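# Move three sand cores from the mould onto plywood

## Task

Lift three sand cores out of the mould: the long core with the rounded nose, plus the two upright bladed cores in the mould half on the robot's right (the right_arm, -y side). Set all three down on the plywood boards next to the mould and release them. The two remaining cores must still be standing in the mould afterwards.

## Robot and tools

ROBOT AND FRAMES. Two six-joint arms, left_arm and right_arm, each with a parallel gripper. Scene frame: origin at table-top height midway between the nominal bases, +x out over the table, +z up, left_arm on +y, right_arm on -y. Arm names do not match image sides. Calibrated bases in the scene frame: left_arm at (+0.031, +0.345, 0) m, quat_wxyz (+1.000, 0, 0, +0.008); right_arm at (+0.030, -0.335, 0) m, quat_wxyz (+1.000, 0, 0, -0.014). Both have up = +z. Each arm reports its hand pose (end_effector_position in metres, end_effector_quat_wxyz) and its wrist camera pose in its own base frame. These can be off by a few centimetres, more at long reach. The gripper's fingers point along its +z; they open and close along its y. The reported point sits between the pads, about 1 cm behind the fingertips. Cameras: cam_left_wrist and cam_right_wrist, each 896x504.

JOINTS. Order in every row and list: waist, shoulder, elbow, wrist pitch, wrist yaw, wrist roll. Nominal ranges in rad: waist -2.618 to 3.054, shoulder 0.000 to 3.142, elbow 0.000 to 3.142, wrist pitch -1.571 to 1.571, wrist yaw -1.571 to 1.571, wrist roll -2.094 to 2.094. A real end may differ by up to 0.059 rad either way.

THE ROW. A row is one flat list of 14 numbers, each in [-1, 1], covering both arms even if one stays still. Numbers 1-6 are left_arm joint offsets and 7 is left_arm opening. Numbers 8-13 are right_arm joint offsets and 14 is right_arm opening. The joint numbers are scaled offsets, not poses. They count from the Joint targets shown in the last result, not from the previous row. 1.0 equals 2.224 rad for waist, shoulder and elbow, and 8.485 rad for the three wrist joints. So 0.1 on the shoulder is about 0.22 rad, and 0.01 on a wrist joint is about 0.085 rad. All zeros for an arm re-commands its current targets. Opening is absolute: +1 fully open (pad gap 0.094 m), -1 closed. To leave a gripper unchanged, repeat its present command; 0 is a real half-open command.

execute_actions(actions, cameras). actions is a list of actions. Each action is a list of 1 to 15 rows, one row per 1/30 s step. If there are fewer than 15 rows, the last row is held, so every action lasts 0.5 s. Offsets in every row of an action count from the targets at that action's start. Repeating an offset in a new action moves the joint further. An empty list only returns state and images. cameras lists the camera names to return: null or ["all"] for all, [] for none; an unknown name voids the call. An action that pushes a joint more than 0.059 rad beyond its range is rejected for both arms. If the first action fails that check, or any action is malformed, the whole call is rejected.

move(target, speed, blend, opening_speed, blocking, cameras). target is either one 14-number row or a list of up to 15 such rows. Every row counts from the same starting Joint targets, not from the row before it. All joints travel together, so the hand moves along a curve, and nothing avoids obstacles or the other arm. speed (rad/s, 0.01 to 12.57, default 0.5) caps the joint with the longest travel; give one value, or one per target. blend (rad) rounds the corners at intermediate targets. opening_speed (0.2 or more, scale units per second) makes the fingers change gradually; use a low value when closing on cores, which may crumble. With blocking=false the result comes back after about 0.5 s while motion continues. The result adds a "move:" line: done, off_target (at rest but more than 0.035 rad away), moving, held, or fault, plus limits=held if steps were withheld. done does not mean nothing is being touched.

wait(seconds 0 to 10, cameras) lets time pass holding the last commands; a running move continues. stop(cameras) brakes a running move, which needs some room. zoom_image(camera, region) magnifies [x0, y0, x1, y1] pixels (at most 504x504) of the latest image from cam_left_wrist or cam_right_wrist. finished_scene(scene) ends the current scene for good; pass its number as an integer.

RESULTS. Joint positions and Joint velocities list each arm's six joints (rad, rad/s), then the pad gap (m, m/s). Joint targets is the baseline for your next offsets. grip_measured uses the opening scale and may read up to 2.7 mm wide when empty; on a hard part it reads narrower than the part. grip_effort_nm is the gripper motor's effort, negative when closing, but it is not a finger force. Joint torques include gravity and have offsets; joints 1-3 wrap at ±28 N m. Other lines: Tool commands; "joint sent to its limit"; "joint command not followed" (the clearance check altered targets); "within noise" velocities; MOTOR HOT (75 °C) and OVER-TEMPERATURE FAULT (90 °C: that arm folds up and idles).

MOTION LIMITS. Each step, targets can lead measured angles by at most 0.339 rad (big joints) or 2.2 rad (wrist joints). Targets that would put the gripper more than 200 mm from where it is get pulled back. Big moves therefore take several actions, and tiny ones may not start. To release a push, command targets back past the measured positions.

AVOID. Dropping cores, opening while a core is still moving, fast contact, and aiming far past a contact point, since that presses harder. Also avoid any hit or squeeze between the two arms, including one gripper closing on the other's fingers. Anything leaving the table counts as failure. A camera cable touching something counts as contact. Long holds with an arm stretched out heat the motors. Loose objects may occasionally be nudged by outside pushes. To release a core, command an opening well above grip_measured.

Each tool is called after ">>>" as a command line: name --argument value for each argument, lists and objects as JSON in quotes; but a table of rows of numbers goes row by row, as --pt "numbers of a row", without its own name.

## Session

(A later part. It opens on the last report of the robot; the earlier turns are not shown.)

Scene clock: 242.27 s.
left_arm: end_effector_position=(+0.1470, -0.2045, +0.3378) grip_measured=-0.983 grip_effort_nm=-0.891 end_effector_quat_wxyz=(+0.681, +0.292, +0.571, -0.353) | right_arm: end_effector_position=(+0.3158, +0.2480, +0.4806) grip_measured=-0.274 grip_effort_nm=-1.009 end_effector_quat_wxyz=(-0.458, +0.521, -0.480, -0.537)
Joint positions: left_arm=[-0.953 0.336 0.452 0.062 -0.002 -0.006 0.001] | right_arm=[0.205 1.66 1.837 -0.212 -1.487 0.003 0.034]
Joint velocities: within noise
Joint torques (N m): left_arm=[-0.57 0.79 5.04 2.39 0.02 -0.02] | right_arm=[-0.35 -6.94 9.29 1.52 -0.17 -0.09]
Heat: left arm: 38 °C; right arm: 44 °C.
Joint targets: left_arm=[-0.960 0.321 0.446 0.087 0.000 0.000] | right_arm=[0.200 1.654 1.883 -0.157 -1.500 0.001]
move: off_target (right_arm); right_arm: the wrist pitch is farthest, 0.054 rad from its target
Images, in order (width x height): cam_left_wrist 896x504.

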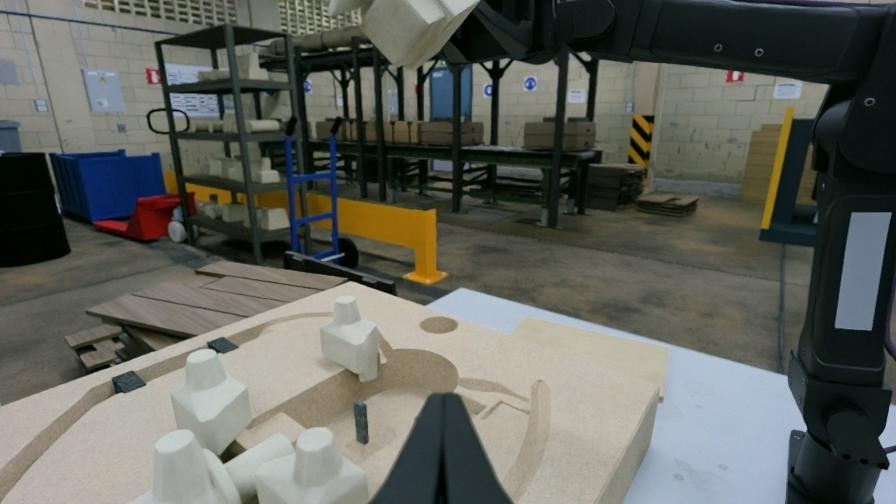

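>>> move --target '[-0.03,0,0,0.055,0,0,-1,0,0,0,0,0,0,-0.65]' --speed 0.6 --cameras '["cam_left_wrist"]'

>>> zoom_image --camera "cam_left_wrist" --region '[300, 0, 700, 300]'

Scene clock: 246.47 s.
left_arm: end_effector_position=(+0.1089, -0.1743, +0.4436) grip_measured=-0.983 grip_effort_nm=-0.901 end_effector_quat_wxyz=(+0.781, +0.215, +0.390, -0.438) | right_arm: end_effector_position=(+0.3156, +0.2480, +0.4807) grip_measured=-0.274 grip_effort_nm=-1.009 end_effector_quat_wxyz=(-0.458, +0.521, -0.479, -0.537)
Joint positions: left_arm=[-1.019 0.336 0.452 0.531 -0.002 -0.006 0.001] | right_arm=[0.205 1.66 1.837 -0.211 -1.487 0.004 0.034]
Joint velocities: within noise
Joint torques (N m): left_arm=[-0.54 1.1 4.62 1.87 0.04 0.01] | right_arm=[-0.42 -6.95 9.28 1.5 -0.17 -0.09]
Heat: left arm: 38 °C; right arm: 44 °C.
Joint targets: left_arm=[-1.027 0.321 0.446 0.554 0.000 0.000] | right_arm=[0.200 1.654 1.883 -0.157 -1.500 0.001]
move: off_target (right_arm); right_arm: the wrist pitch is farthest, 0.054 rad from its target
Images, in order (width x height): cam_left_wrist 896x504.

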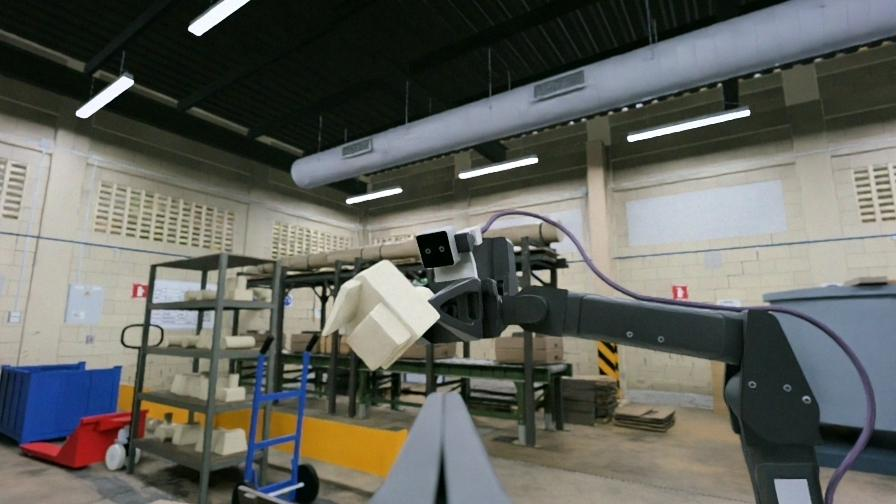

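Scaled by 1.260.

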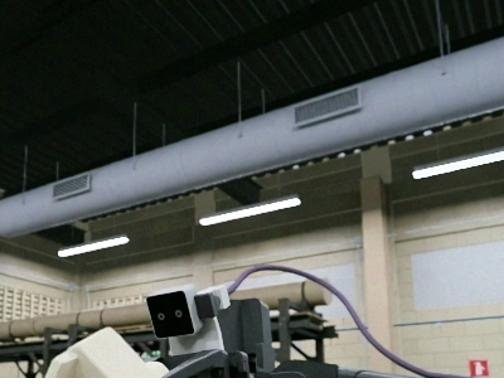

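>>> zoom_image --camera "cam_left_wrist" --region '[290, 200, 550, 400]'

Scaled by 1.938.

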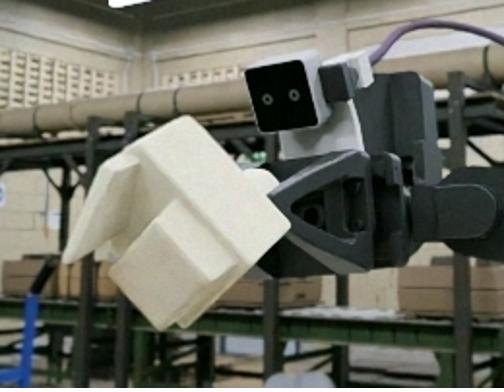

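>>> move --pt "-0.063 0 0 -0.0648 0 0 -1 -0.2248 0 0 -0.1111 0.1768 0 -0.65" --pt "-0.063 0 0 -0.0648 0 0 -1 -0.2203 -0.0526 -0.2545 -0.0766 0.1768 0 -0.65" --speed '[0.6,0.25]'

>>> zoom_image --camera "cam_left_wrist" --region '[350, 150, 700, 400]'

Scene clock: 282.10 s.
left_arm: end_effector_position=(+0.1029, -0.2324, +0.3222) grip_measured=-0.983 grip_effort_nm=-0.896 end_effector_quat_wxyz=(+0.624, +0.362, +0.558, -0.410) | right_arm: end_effector_position=(+0.3632, -0.1090, +0.1463) grip_measured=-0.274 grip_effort_nm=-1.009 end_effector_quat_wxyz=(+0.209, +0.146, +0.967, -0.028)
Joint positions: left_arm=[-1.159 0.336 0.452 -0.001 -0.002 -0.006 0.001] | right_arm=[-0.297 1.59 1.311 -0.867 -0.006 0.004 0.034]
Joint velocities: within noise
Joint torques (N m): left_arm=[-0.59 0.66 5.15 2.24 0.03 -0.02] | right_arm=[0.59 -10.51 6.31 1.31 0.05 -0.07]
Heat: left arm: 37 °C; right arm: 43 °C.
Joint targets: left_arm=[-1.167 0.321 0.446 0.004 0.000 0.000] | right_arm=[-0.290 1.537 1.318 -0.807 0.000 0.000]
move: off_target (right_arm); right_arm: the wrist pitch is farthest, 0.060 rad from its target

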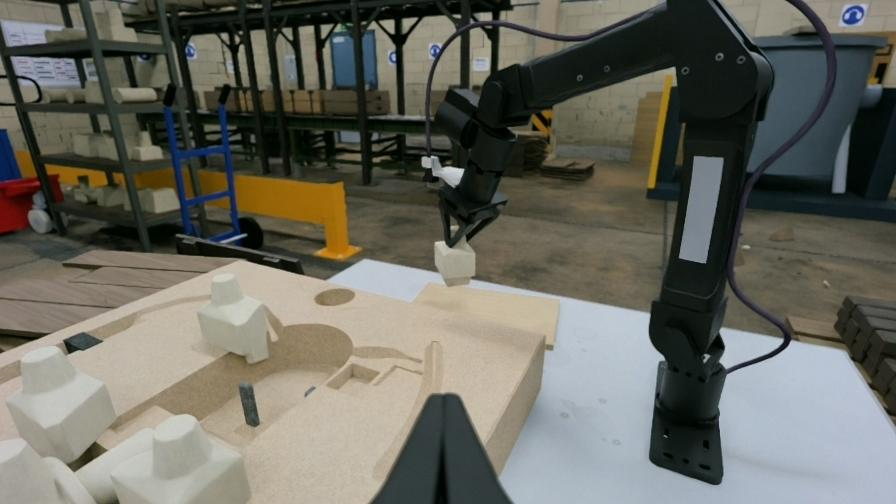

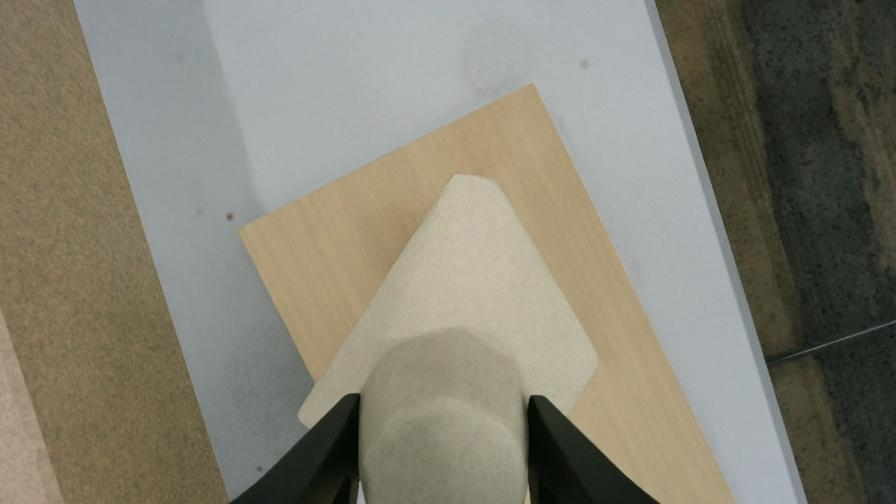

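Scaled by 1.440.

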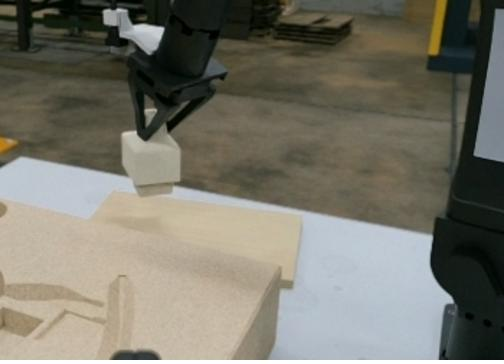

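>>> move --target '[0,0,0,0,0,0,-1,0,-0.0301,-0.0836,0.0238,0,0,-0.65]' --speed 0.15

>>> zoom_image --camera "cam_left_wrist" --region '[400, 180, 600, 360]'

Scene clock: 290.97 s.
left_arm: end_effector_position=(+0.1029, -0.2324, +0.3221) grip_measured=-0.983 grip_effort_nm=-0.891 end_effector_quat_wxyz=(+0.624, +0.362, +0.558, -0.410) | right_arm: end_effector_position=(+0.3596, -0.1079, +0.1258) grip_measured=-0.274 grip_effort_nm=-1.004 end_effector_quat_wxyz=(+0.246, +0.144, +0.958, -0.034)
Joint positions: left_arm=[-1.159 0.336 0.452 -0.002 -0.002 -0.006 0.001] | right_arm=[-0.297 1.52 1.126 -0.674 -0.006 0.004 0.034]
Joint velocities: within noise
Joint torques (N m): left_arm=[-0.49 0.68 4.98 2.22 0.03 0] | right_arm=[0.59 -9.73 6.28 1.54 0.05 -0.08]
Heat: left arm: 38 °C; right arm: 42 °C.
Joint targets: left_arm=[-1.167 0.321 0.446 0.004 0.000 0.000] | right_arm=[-0.290 1.471 1.132 -0.605 0.000 0.000]
move: off_target (right_arm); right_arm: the wrist pitch is farthest, 0.069 rad from its target

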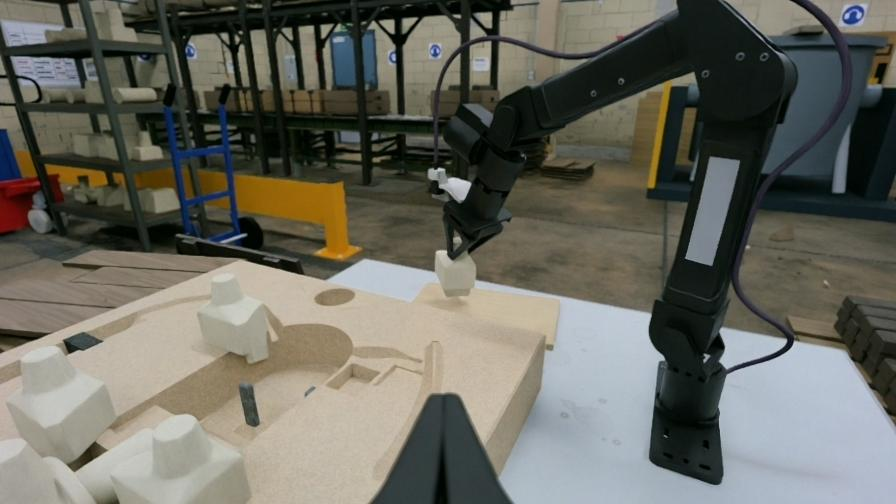

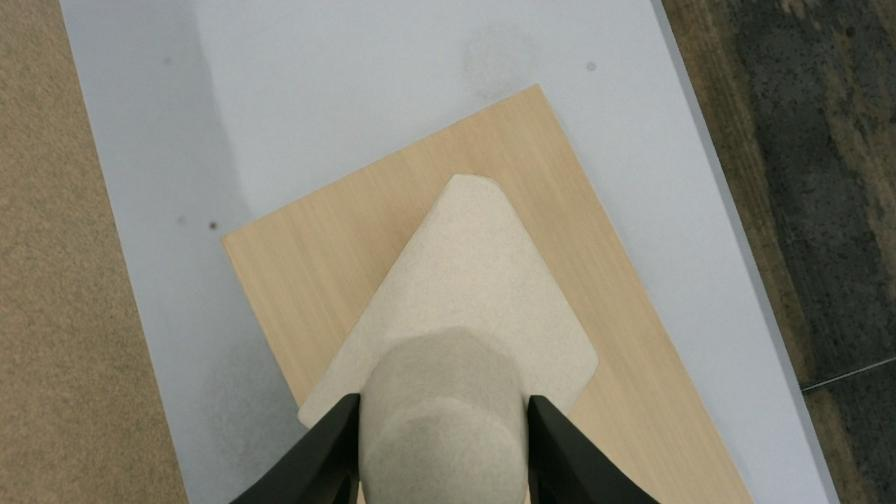

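Scaled by 2.520.

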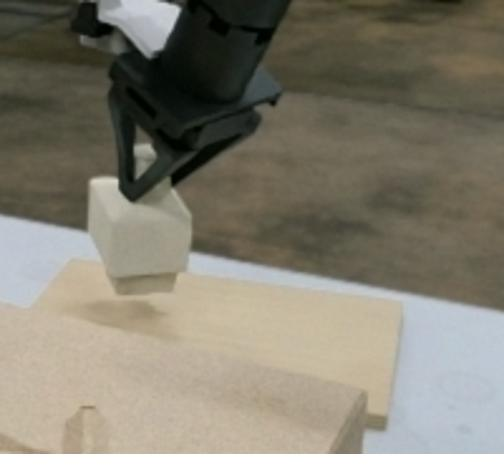

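>>> move --target '[0,0,0,0,0,0,-1,0,0.0031,-0.0225,0.0082,0,0,-0.65]' --speed 0.1

>>> zoom_image --camera "cam_left_wrist" --region '[400, 180, 600, 360]'

Scene clock: 295.80 s.
left_arm: end_effector_position=(+0.1029, -0.2324, +0.3221) grip_measured=-0.983 grip_effort_nm=-0.906 end_effector_quat_wxyz=(+0.624, +0.362, +0.558, -0.410) | right_arm: end_effector_position=(+0.3610, -0.1084, +0.1155) grip_measured=-0.274 grip_effort_nm=-1.004 end_effector_quat_wxyz=(+0.255, +0.144, +0.956, -0.035)
Joint positions: left_arm=[-1.159 0.336 0.452 -0.002 -0.002 -0.006 0.001] | right_arm=[-0.297 1.52 1.076 -0.607 -0.006 0.004 0.034]
Joint velocities: within noise
Joint torques (N m): left_arm=[-0.53 0.66 5.04 2.24 0.05 0] | right_arm=[0.58 -9.17 6.23 1.58 0.05 -0.08]
Heat: left arm: 39 °C; right arm: 42 °C.
Joint targets: left_arm=[-1.167 0.321 0.446 0.004 0.000 0.000] | right_arm=[-0.290 1.477 1.082 -0.536 0.000 0.000]
move: off_target (right_arm); right_arm: the wrist pitch is farthest, 0.072 rad from its target

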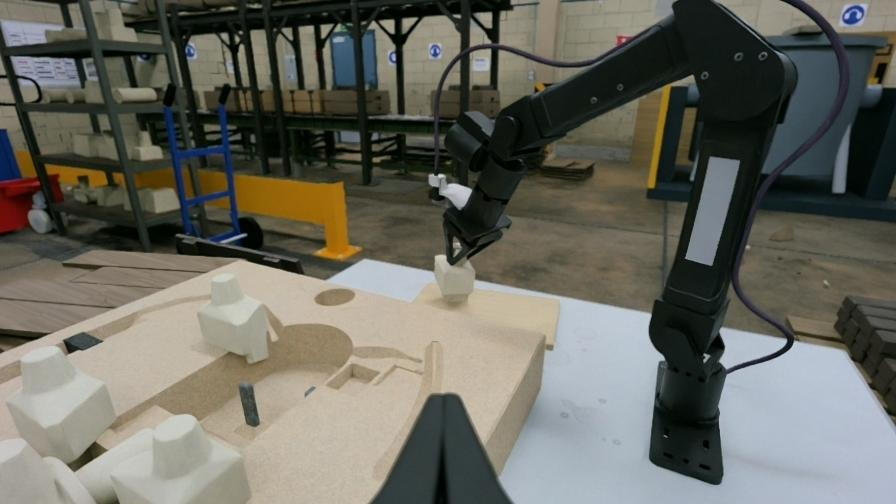

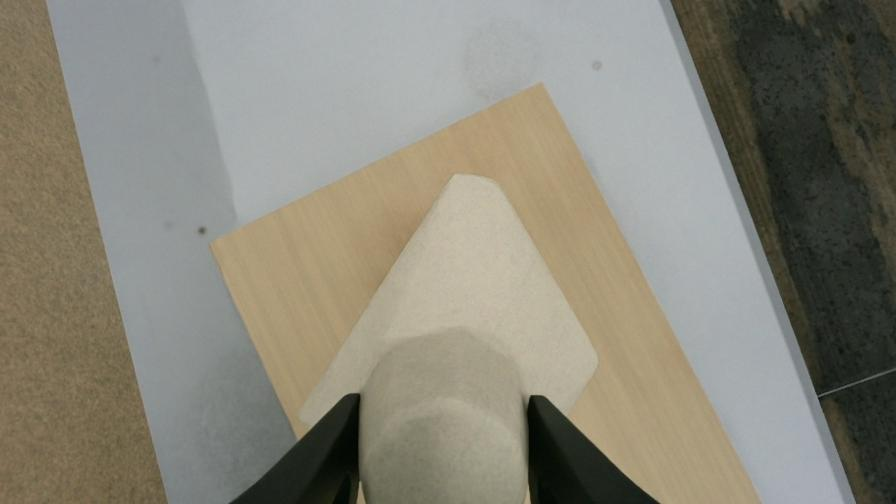

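Scaled by 2.520.

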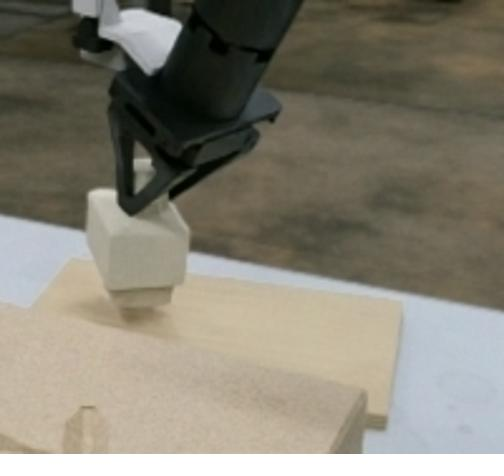

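>>> move --target '[0,0,0,0,0,0,-1,0,0.0029,-0.0101,0.0034,0,0,-0.65]' --speed 0.05

>>> zoom_image --camera "cam_left_wrist" --region '[400, 180, 600, 360]'

Scene clock: 298.93 s.
left_arm: end_effector_position=(+0.1029, -0.2324, +0.3221) grip_measured=-0.983 grip_effort_nm=-0.896 end_effector_quat_wxyz=(+0.624, +0.362, +0.558, -0.410) | right_arm: end_effector_position=(+0.3610, -0.1084, +0.1108) grip_measured=-0.274 grip_effort_nm=-1.004 end_effector_quat_wxyz=(+0.257, +0.144, +0.955, -0.035)
Joint positions: left_arm=[-1.159 0.336 0.452 -0.002 -0.002 -0.006 0.001] | right_arm=[-0.297 1.52 1.054 -0.579 -0.006 0.004 0.034]
Joint velocities: within noise
Joint torques (N m): left_arm=[-0.57 0.69 4.93 2.22 0.02 -0.02] | right_arm=[0.59 -8.58 6.2 1.57 0.04 -0.08]
Heat: left arm: 39 °C; right arm: 42 °C.
Joint targets: left_arm=[-1.167 0.321 0.446 0.004 0.000 0.000] | right_arm=[-0.290 1.484 1.059 -0.507 0.000 0.000]
move: off_target (right_arm); right_arm: the wrist pitch is farthest, 0.072 rad from its target

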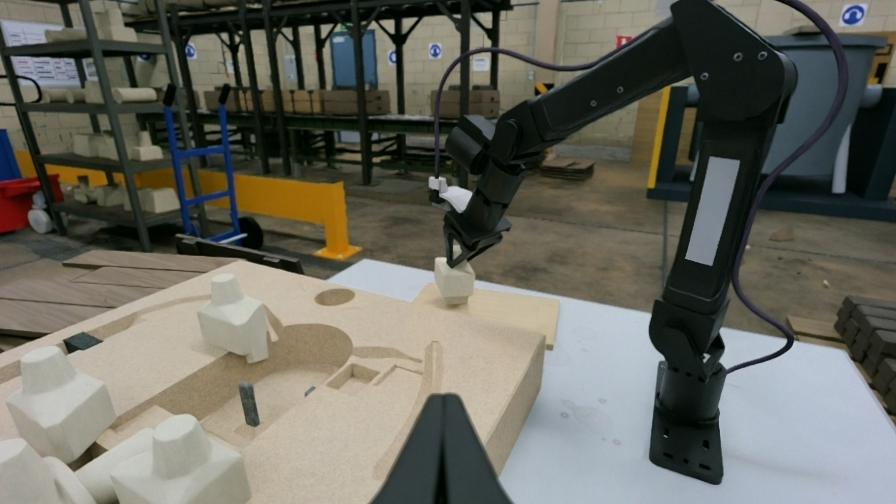

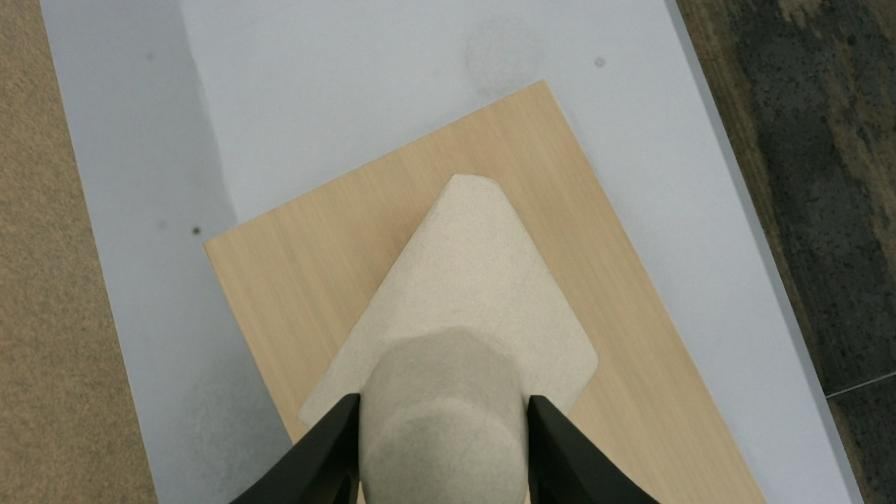

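Scaled by 2.520.

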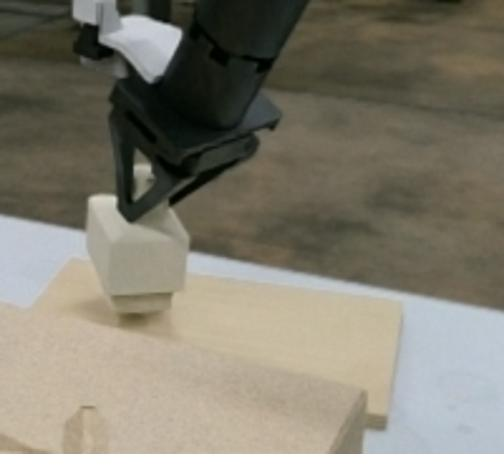

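>>> move --target '[0,0,0,0,0,0,-1,0,0.0029,-0.0101,0.0034,0,0,-0.65]' --speed 0.05 --cameras '["cam_left_wrist"]'

>>> zoom_image --camera "cam_left_wrist" --region '[400, 180, 600, 360]'

Scene clock: 302.47 s.
left_arm: end_effector_position=(+0.1029, -0.2324, +0.3221) grip_measured=-0.983 grip_effort_nm=-0.906 end_effector_quat_wxyz=(+0.624, +0.362, +0.558, -0.410) | right_arm: end_effector_position=(+0.3634, -0.1093, +0.1087) grip_measured=-0.274 grip_effort_nm=-1.009 end_effector_quat_wxyz=(+0.265, +0.144, +0.953, -0.037)
Joint positions: left_arm=[-1.159 0.336 0.452 -0.002 -0.002 -0.006 0.001] | right_arm=[-0.297 1.52 1.037 -0.545 -0.005 0.004 0.034]
Joint velocities: within noise
Joint torques (N m): left_arm=[-0.61 0.7 4.94 2.23 0.03 0.02] | right_arm=[0.58 -8.05 5.83 1.57 0.04 -0.08]
Heat: left arm: 40 °C; right arm: 42 °C.
Joint targets: left_arm=[-1.167 0.321 0.446 0.004 0.000 0.000] | right_arm=[-0.290 1.490 1.037 -0.478 0.000 0.000]
move: off_target (right_arm); right_arm: the wrist pitch is farthest, 0.067 rad from its target
Images, in order (width x height): cam_left_wrist 896x504.

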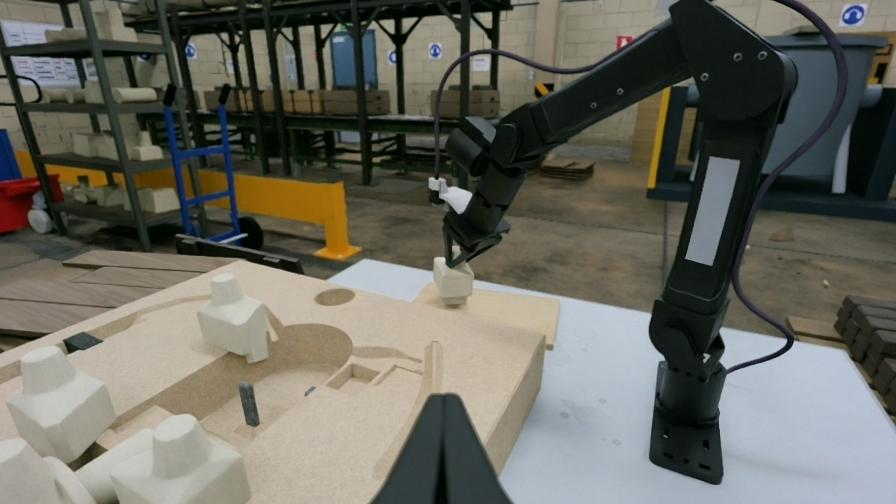

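Scaled by 2.520.

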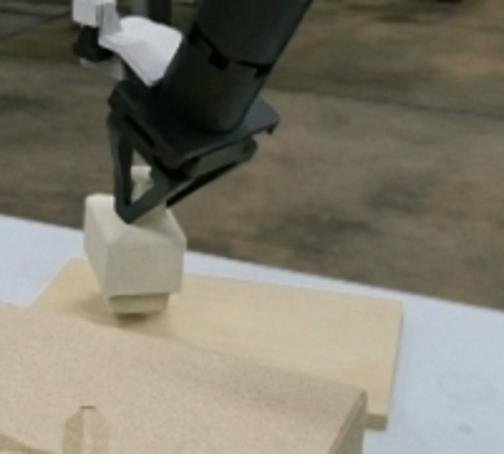

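>>> move --target '[0,0,0,0,0,0,-1,0,0.008,-0.0101,0.0024,0,0,-0.65]' --speed 0.05 --cameras '["cam_left_wrist"]'

>>> zoom_image --camera "cam_left_wrist" --region '[400, 180, 600, 360]'

Scene clock: 307.07 s.
left_arm: end_effector_position=(+0.1029, -0.2324, +0.3221) grip_measured=-0.983 grip_effort_nm=-0.901 end_effector_quat_wxyz=(+0.624, +0.362, +0.558, -0.410) | right_arm: end_effector_position=(+0.3662, -0.1103, +0.1074) grip_measured=-0.275 grip_effort_nm=-1.009 end_effector_quat_wxyz=(+0.274, +0.143, +0.950, -0.040)
Joint positions: left_arm=[-1.159 0.336 0.452 -0.002 -0.002 -0.006 0.001] | right_arm=[-0.295 1.52 1.022 -0.512 -0.001 0.004 0.034]
Joint velocities: within noise
Joint torques (N m): left_arm=[-0.47 0.69 5.03 2.22 0.05 0] | right_arm=[0.47 -6.56 5.26 1.47 0 -0.07]
Heat: left arm: 40 °C; right arm: 43 °C.
Joint targets: left_arm=[-1.167 0.321 0.446 0.004 0.000 0.000] | right_arm=[-0.290 1.508 1.014 -0.458 0.000 0.001]
move: off_target (right_arm); right_arm: the wrist pitch is farthest, 0.055 rad from its target
Images, in order (width x height): cam_left_wrist 896x504.

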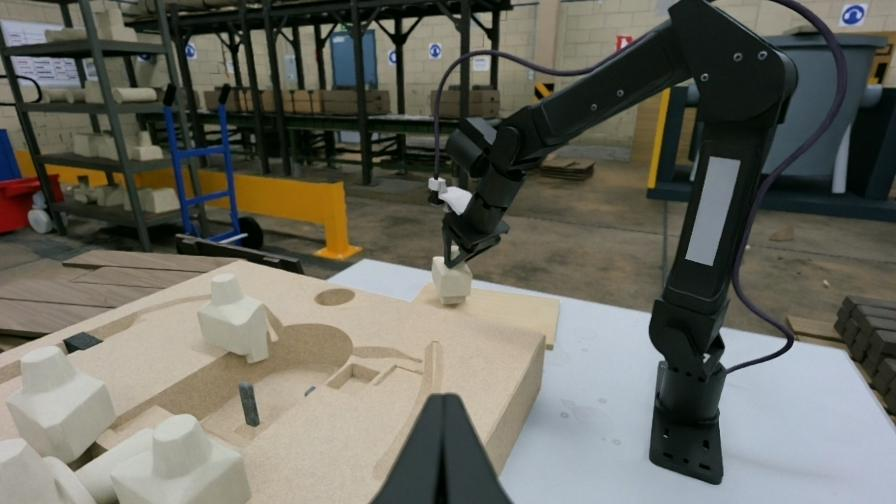

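Scaled by 2.520.

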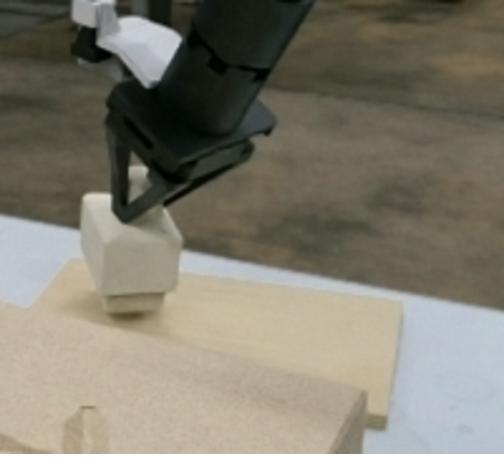

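>>> move --target '[0,0,0,0,0,0,-1,0,0,0,0,0,0,0.1]' --opening_speed 0.3

>>> zoom_image --camera "cam_left_wrist" --region '[400, 180, 600, 360]'

Scene clock: 312.80 s.
left_arm: end_effector_position=(+0.1029, -0.2324, +0.3221) grip_measured=-0.983 grip_effort_nm=-0.901 end_effector_quat_wxyz=(+0.624, +0.362, +0.558, -0.410) | right_arm: end_effector_position=(+0.3718, -0.1100, +0.1104) grip_measured=+0.097 grip_effort_nm=0.173 end_effector_quat_wxyz=(+0.286, +0.141, +0.947, -0.038)
Joint positions: left_arm=[-1.159 0.336 0.452 -0.002 -0.002 -0.006 0.001] | right_arm=[-0.294 1.52 1.02 -0.485 -0.007 0.004 0.052]
Joint velocities: within noise
Joint torques (N m): left_arm=[-0.68 0.7 5.05 2.22 0.04 0] | right_arm=[0.25 -6.57 5.48 1.24 0.06 -0.07]
Heat: left arm: 40 °C; right arm: 42 °C.
Joint targets: left_arm=[-1.167 0.321 0.446 0.004 0.000 0.000] | right_arm=[-0.290 1.508 1.014 -0.458 0.000 0.001]
move: done

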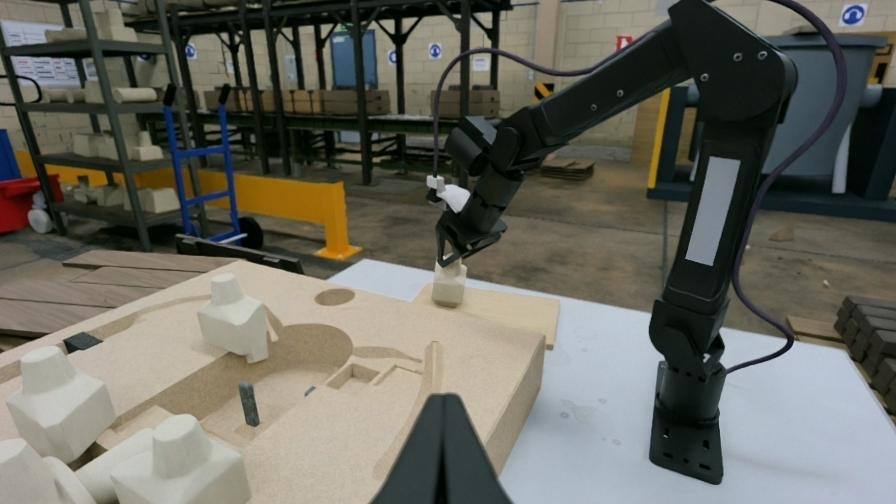

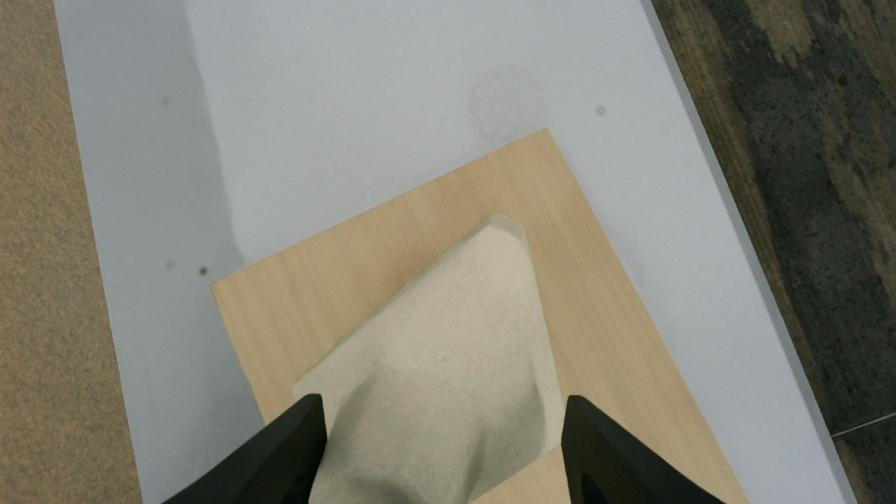

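Scaled by 2.520.

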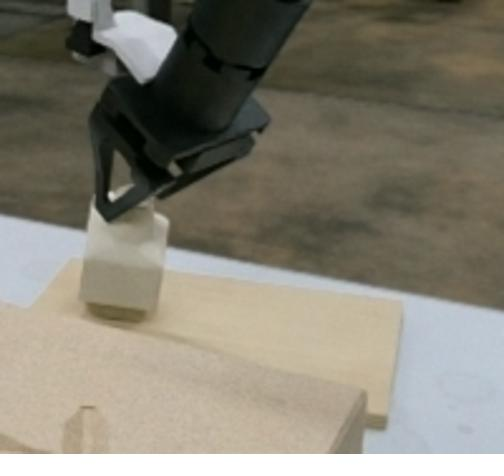

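>>> move --target '[0,0,0,0,0,0,-1,0,0,0,0,0,0,0.25]' --opening_speed 0.2

>>> zoom_image --camera "cam_left_wrist" --region '[400, 180, 600, 360]'

Scene clock: 342.70 s.
left_arm: end_effector_position=(+0.1029, -0.2324, +0.3221) grip_measured=-0.983 grip_effort_nm=-0.906 end_effector_quat_wxyz=(+0.624, +0.362, +0.558, -0.410) | right_arm: end_effector_position=(+0.3725, -0.1102, +0.1109) grip_measured=+0.247 grip_effort_nm=0.173 end_effector_quat_wxyz=(+0.288, +0.141, +0.946, -0.039)
Joint positions: left_arm=[-1.159 0.336 0.452 -0.002 -0.002 -0.006 0.001] | right_arm=[-0.294 1.52 1.02 -0.481 -0.007 0.004 0.059]
Joint velocities: within noise
Joint torques (N m): left_arm=[-0.57 0.73 5.05 2.23 0.02 -0.01] | right_arm=[0.27 -6.6 5.45 1.2 0.06 -0.08]
Heat: left arm: 42 °C; right arm: 41 °C.
Joint targets: left_arm=[-1.167 0.321 0.446 0.004 0.000 0.000] | right_arm=[-0.290 1.508 1.014 -0.458 0.000 0.001]
move: done

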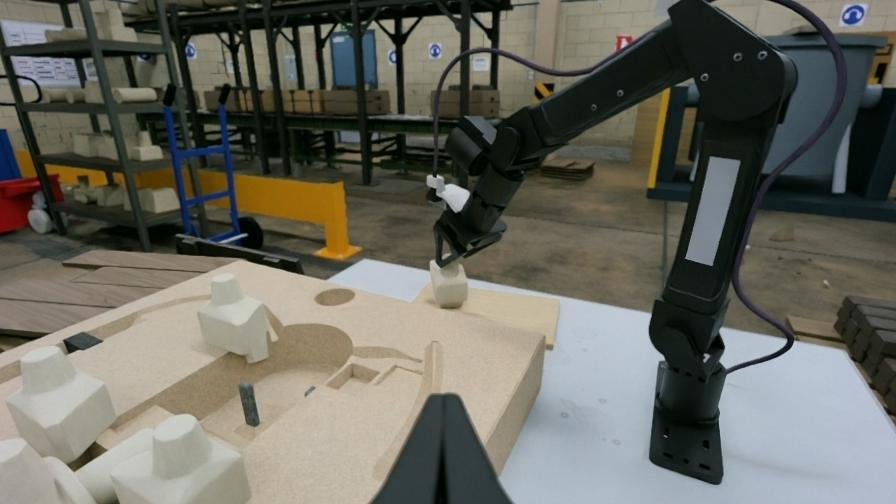

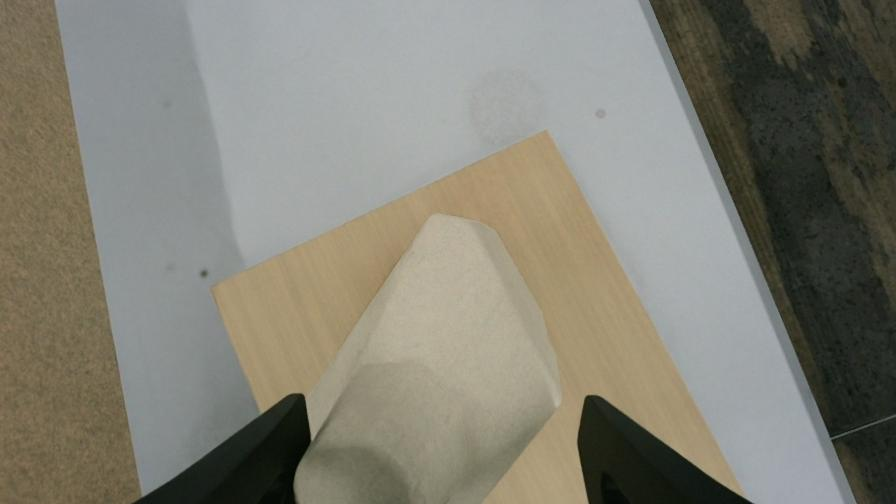

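Scaled by 2.520.

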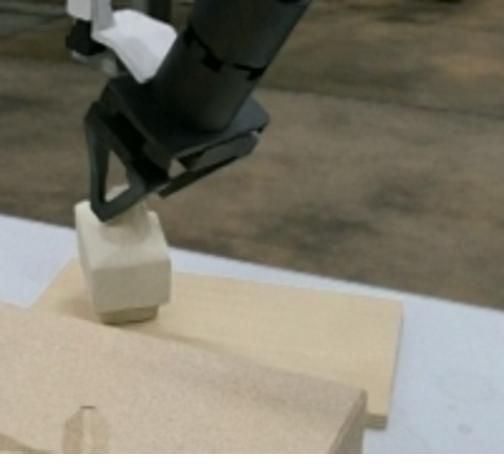

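>>> move --target '[0,0,0,0,0,0,-1,0,0,0,0,0,0,-0.65]' --opening_speed 0.4

>>> zoom_image --camera "cam_left_wrist" --region '[400, 180, 600, 360]'

Scene clock: 381.63 s.
left_arm: end_effector_position=(+0.1029, -0.2324, +0.3220) grip_measured=-0.983 grip_effort_nm=-0.896 end_effector_quat_wxyz=(+0.624, +0.362, +0.558, -0.410) | right_arm: end_effector_position=(+0.3728, -0.1094, +0.1110) grip_measured=-0.358 grip_effort_nm=-1.004 end_effector_quat_wxyz=(+0.288, +0.140, +0.946, -0.036)
Joint positions: left_arm=[-1.159 0.336 0.452 -0.002 -0.002 -0.006 0.001] | right_arm=[-0.294 1.52 1.02 -0.481 -0.012 0.004 0.03]
Joint velocities: within noise
Joint torques (N m): left_arm=[-0.64 0.75 5.07 2.22 0.04 0.02] | right_arm=[0.25 -6.58 5.45 1.2 0.1 -0.07]
Heat: left arm: 43 °C; right arm: 41 °C.
Joint targets: left_arm=[-1.167 0.321 0.446 0.004 0.000 0.000] | right_arm=[-0.290 1.508 1.014 -0.458 0.000 0.001]
move: done

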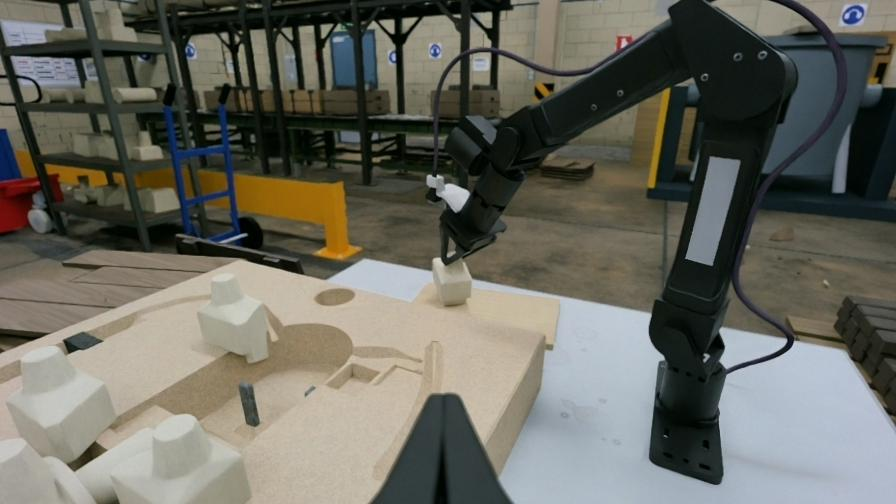

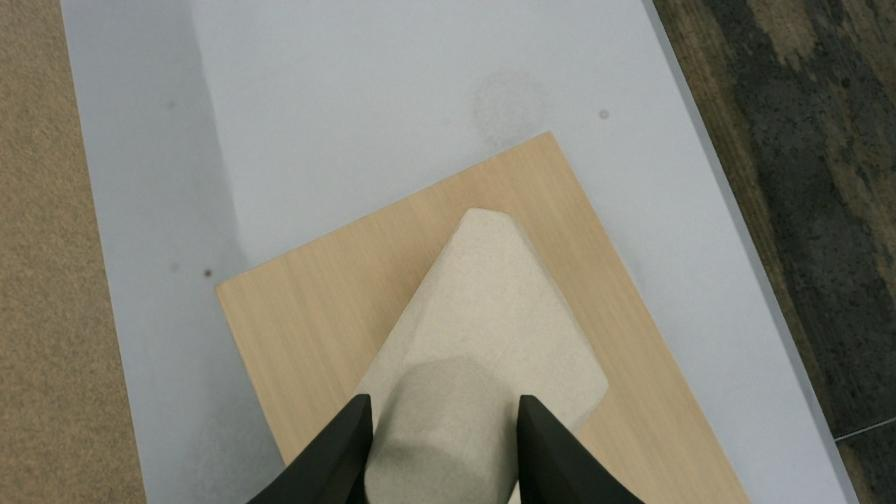

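Scaled by 2.520.

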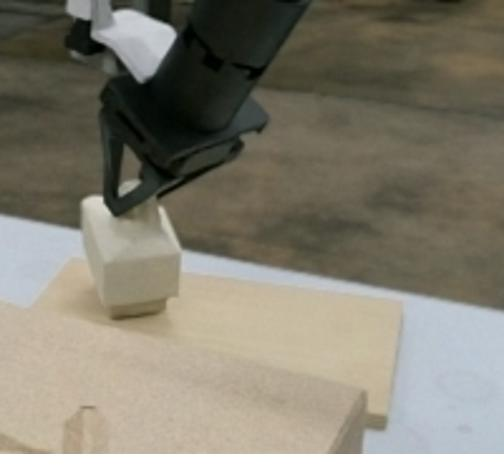

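>>> move --pt "0 0 0 0 0 0 -1 0 -0.051 -0.048 0.0283 0 0 -0.65" --pt "0 0 0 0 0 0 -1 0 -0.0317 -0.1078 0.0593 0 0 -0.65" --speed 0.15

>>> zoom_image --camera "cam_left_wrist" --region '[400, 180, 600, 360]'

Scene clock: 417.57 s.
left_arm: end_effector_position=(+0.1029, -0.2324, +0.3220) grip_measured=-0.983 grip_effort_nm=-0.906 end_effector_quat_wxyz=(+0.624, +0.362, +0.558, -0.410) | right_arm: end_effector_position=(+0.3859, -0.1147, +0.1120) grip_measured=-0.361 grip_effort_nm=-1.004 end_effector_quat_wxyz=(+0.410, +0.134, +0.900, -0.058)
Joint positions: left_arm=[-1.159 0.336 0.452 -0.002 -0.002 -0.006 0.001] | right_arm=[-0.294 1.442 0.772 -0.047 -0.005 0.004 0.03]
Joint velocities: within noise
Joint torques (N m): left_arm=[-0.58 0.73 5.09 2.24 0.04 0] | right_arm=[0.27 -5.3 6 2.15 0.03 -0.08]
Heat: left arm: 44 °C; right arm: 42 °C.
Joint targets: left_arm=[-1.167 0.321 0.446 0.004 0.000 0.000] | right_arm=[-0.290 1.438 0.774 0.045 0.000 0.001]
move: off_target (right_arm); right_arm: the wrist pitch is farthest, 0.092 rad from its target

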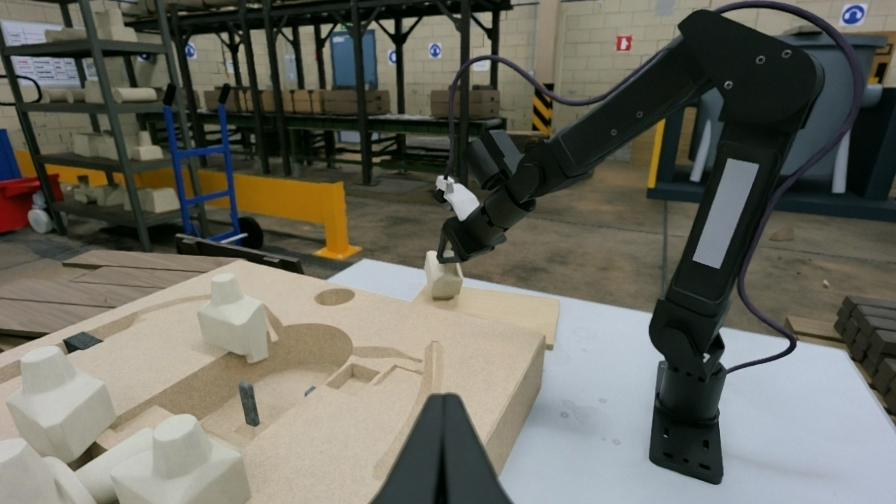

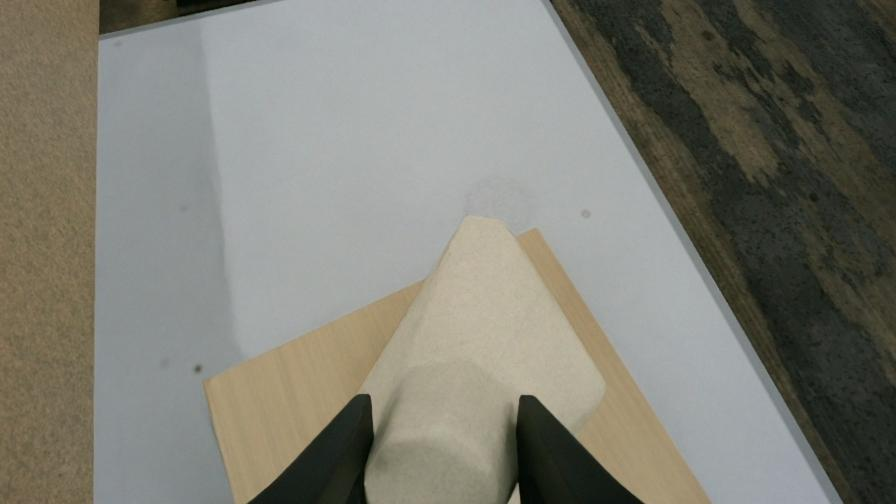

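Scaled by 2.520.

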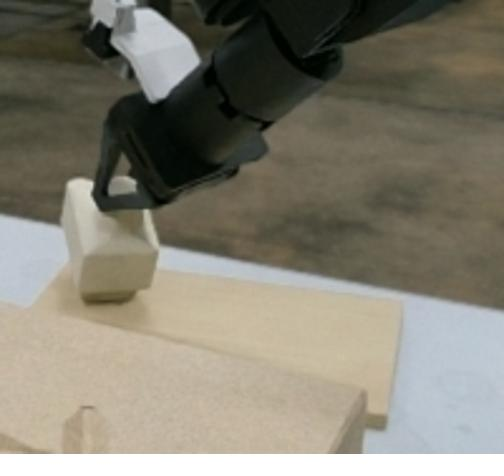

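>>> move --target '[0,0,0,0,0,0,-1,0,-0.055,-0.0775,0.0036,0,0,-0.65]' --speed 0.12

>>> zoom_image --camera "cam_left_wrist" --region '[400, 180, 600, 360]'

Scene clock: 422.63 s.
left_arm: end_effector_position=(+0.1029, -0.2324, +0.3220) grip_measured=-0.983 grip_effort_nm=-0.906 end_effector_quat_wxyz=(+0.624, +0.362, +0.558, -0.410) | right_arm: end_effector_position=(+0.3640, -0.1082, +0.1071) grip_measured=-0.361 grip_effort_nm=-1.004 end_effector_quat_wxyz=(+0.438, +0.131, +0.887, -0.062)
Joint positions: left_arm=[-1.159 0.336 0.452 -0.002 -0.002 -0.006 0.001] | right_arm=[-0.294 1.338 0.615 0.068 -0.004 0.002 0.03]
Joint velocities: within noise
Joint torques (N m): left_arm=[-0.55 0.62 5.03 2.22 0.03 -0.01] | right_arm=[0.29 -5.98 4.81 1.4 0.03 -0.05]
Heat: left arm: 44 °C; right arm: 43 °C.
Joint targets: left_arm=[-1.167 0.321 0.446 0.004 0.000 0.000] | right_arm=[-0.290 1.315 0.602 0.076 0.000 0.001]
move: done

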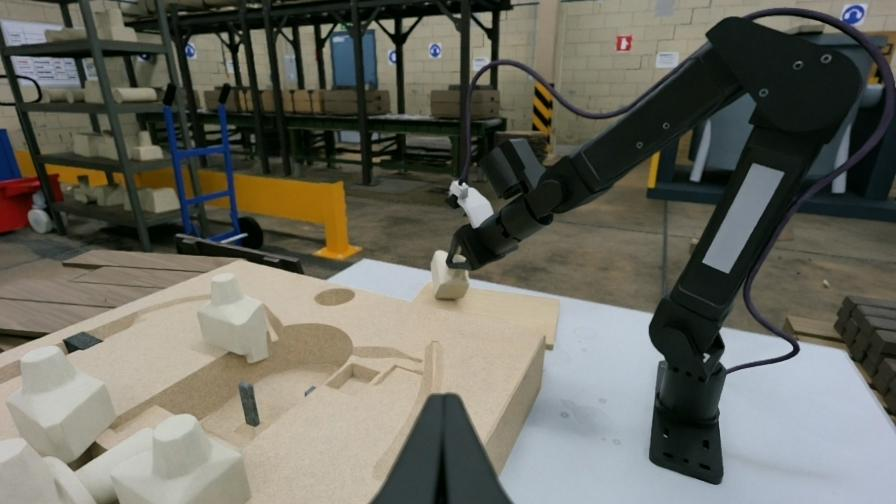

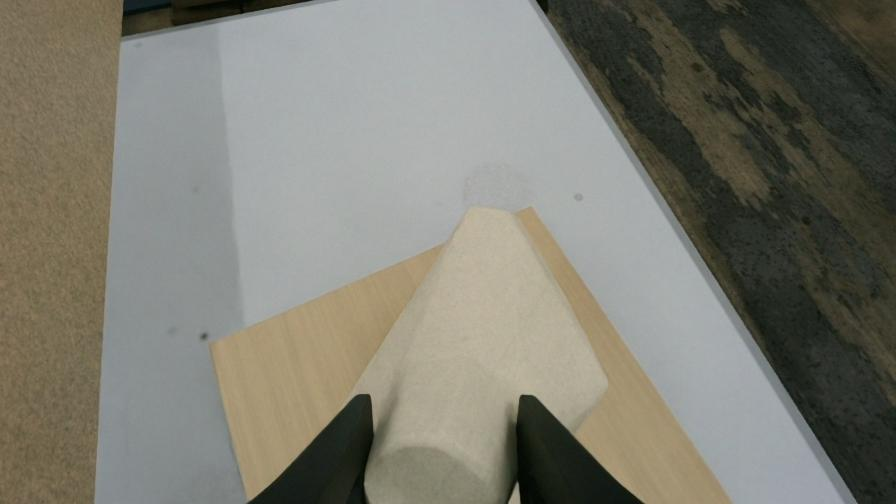

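Scaled by 2.520.

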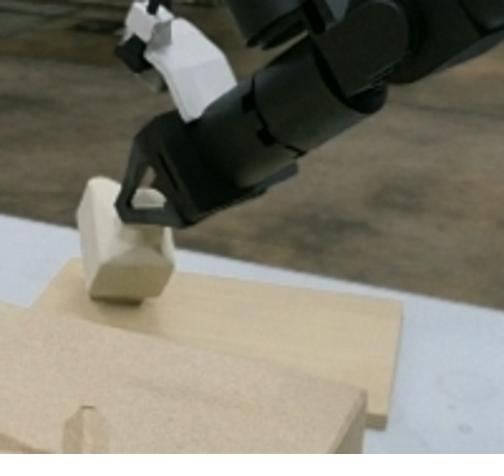

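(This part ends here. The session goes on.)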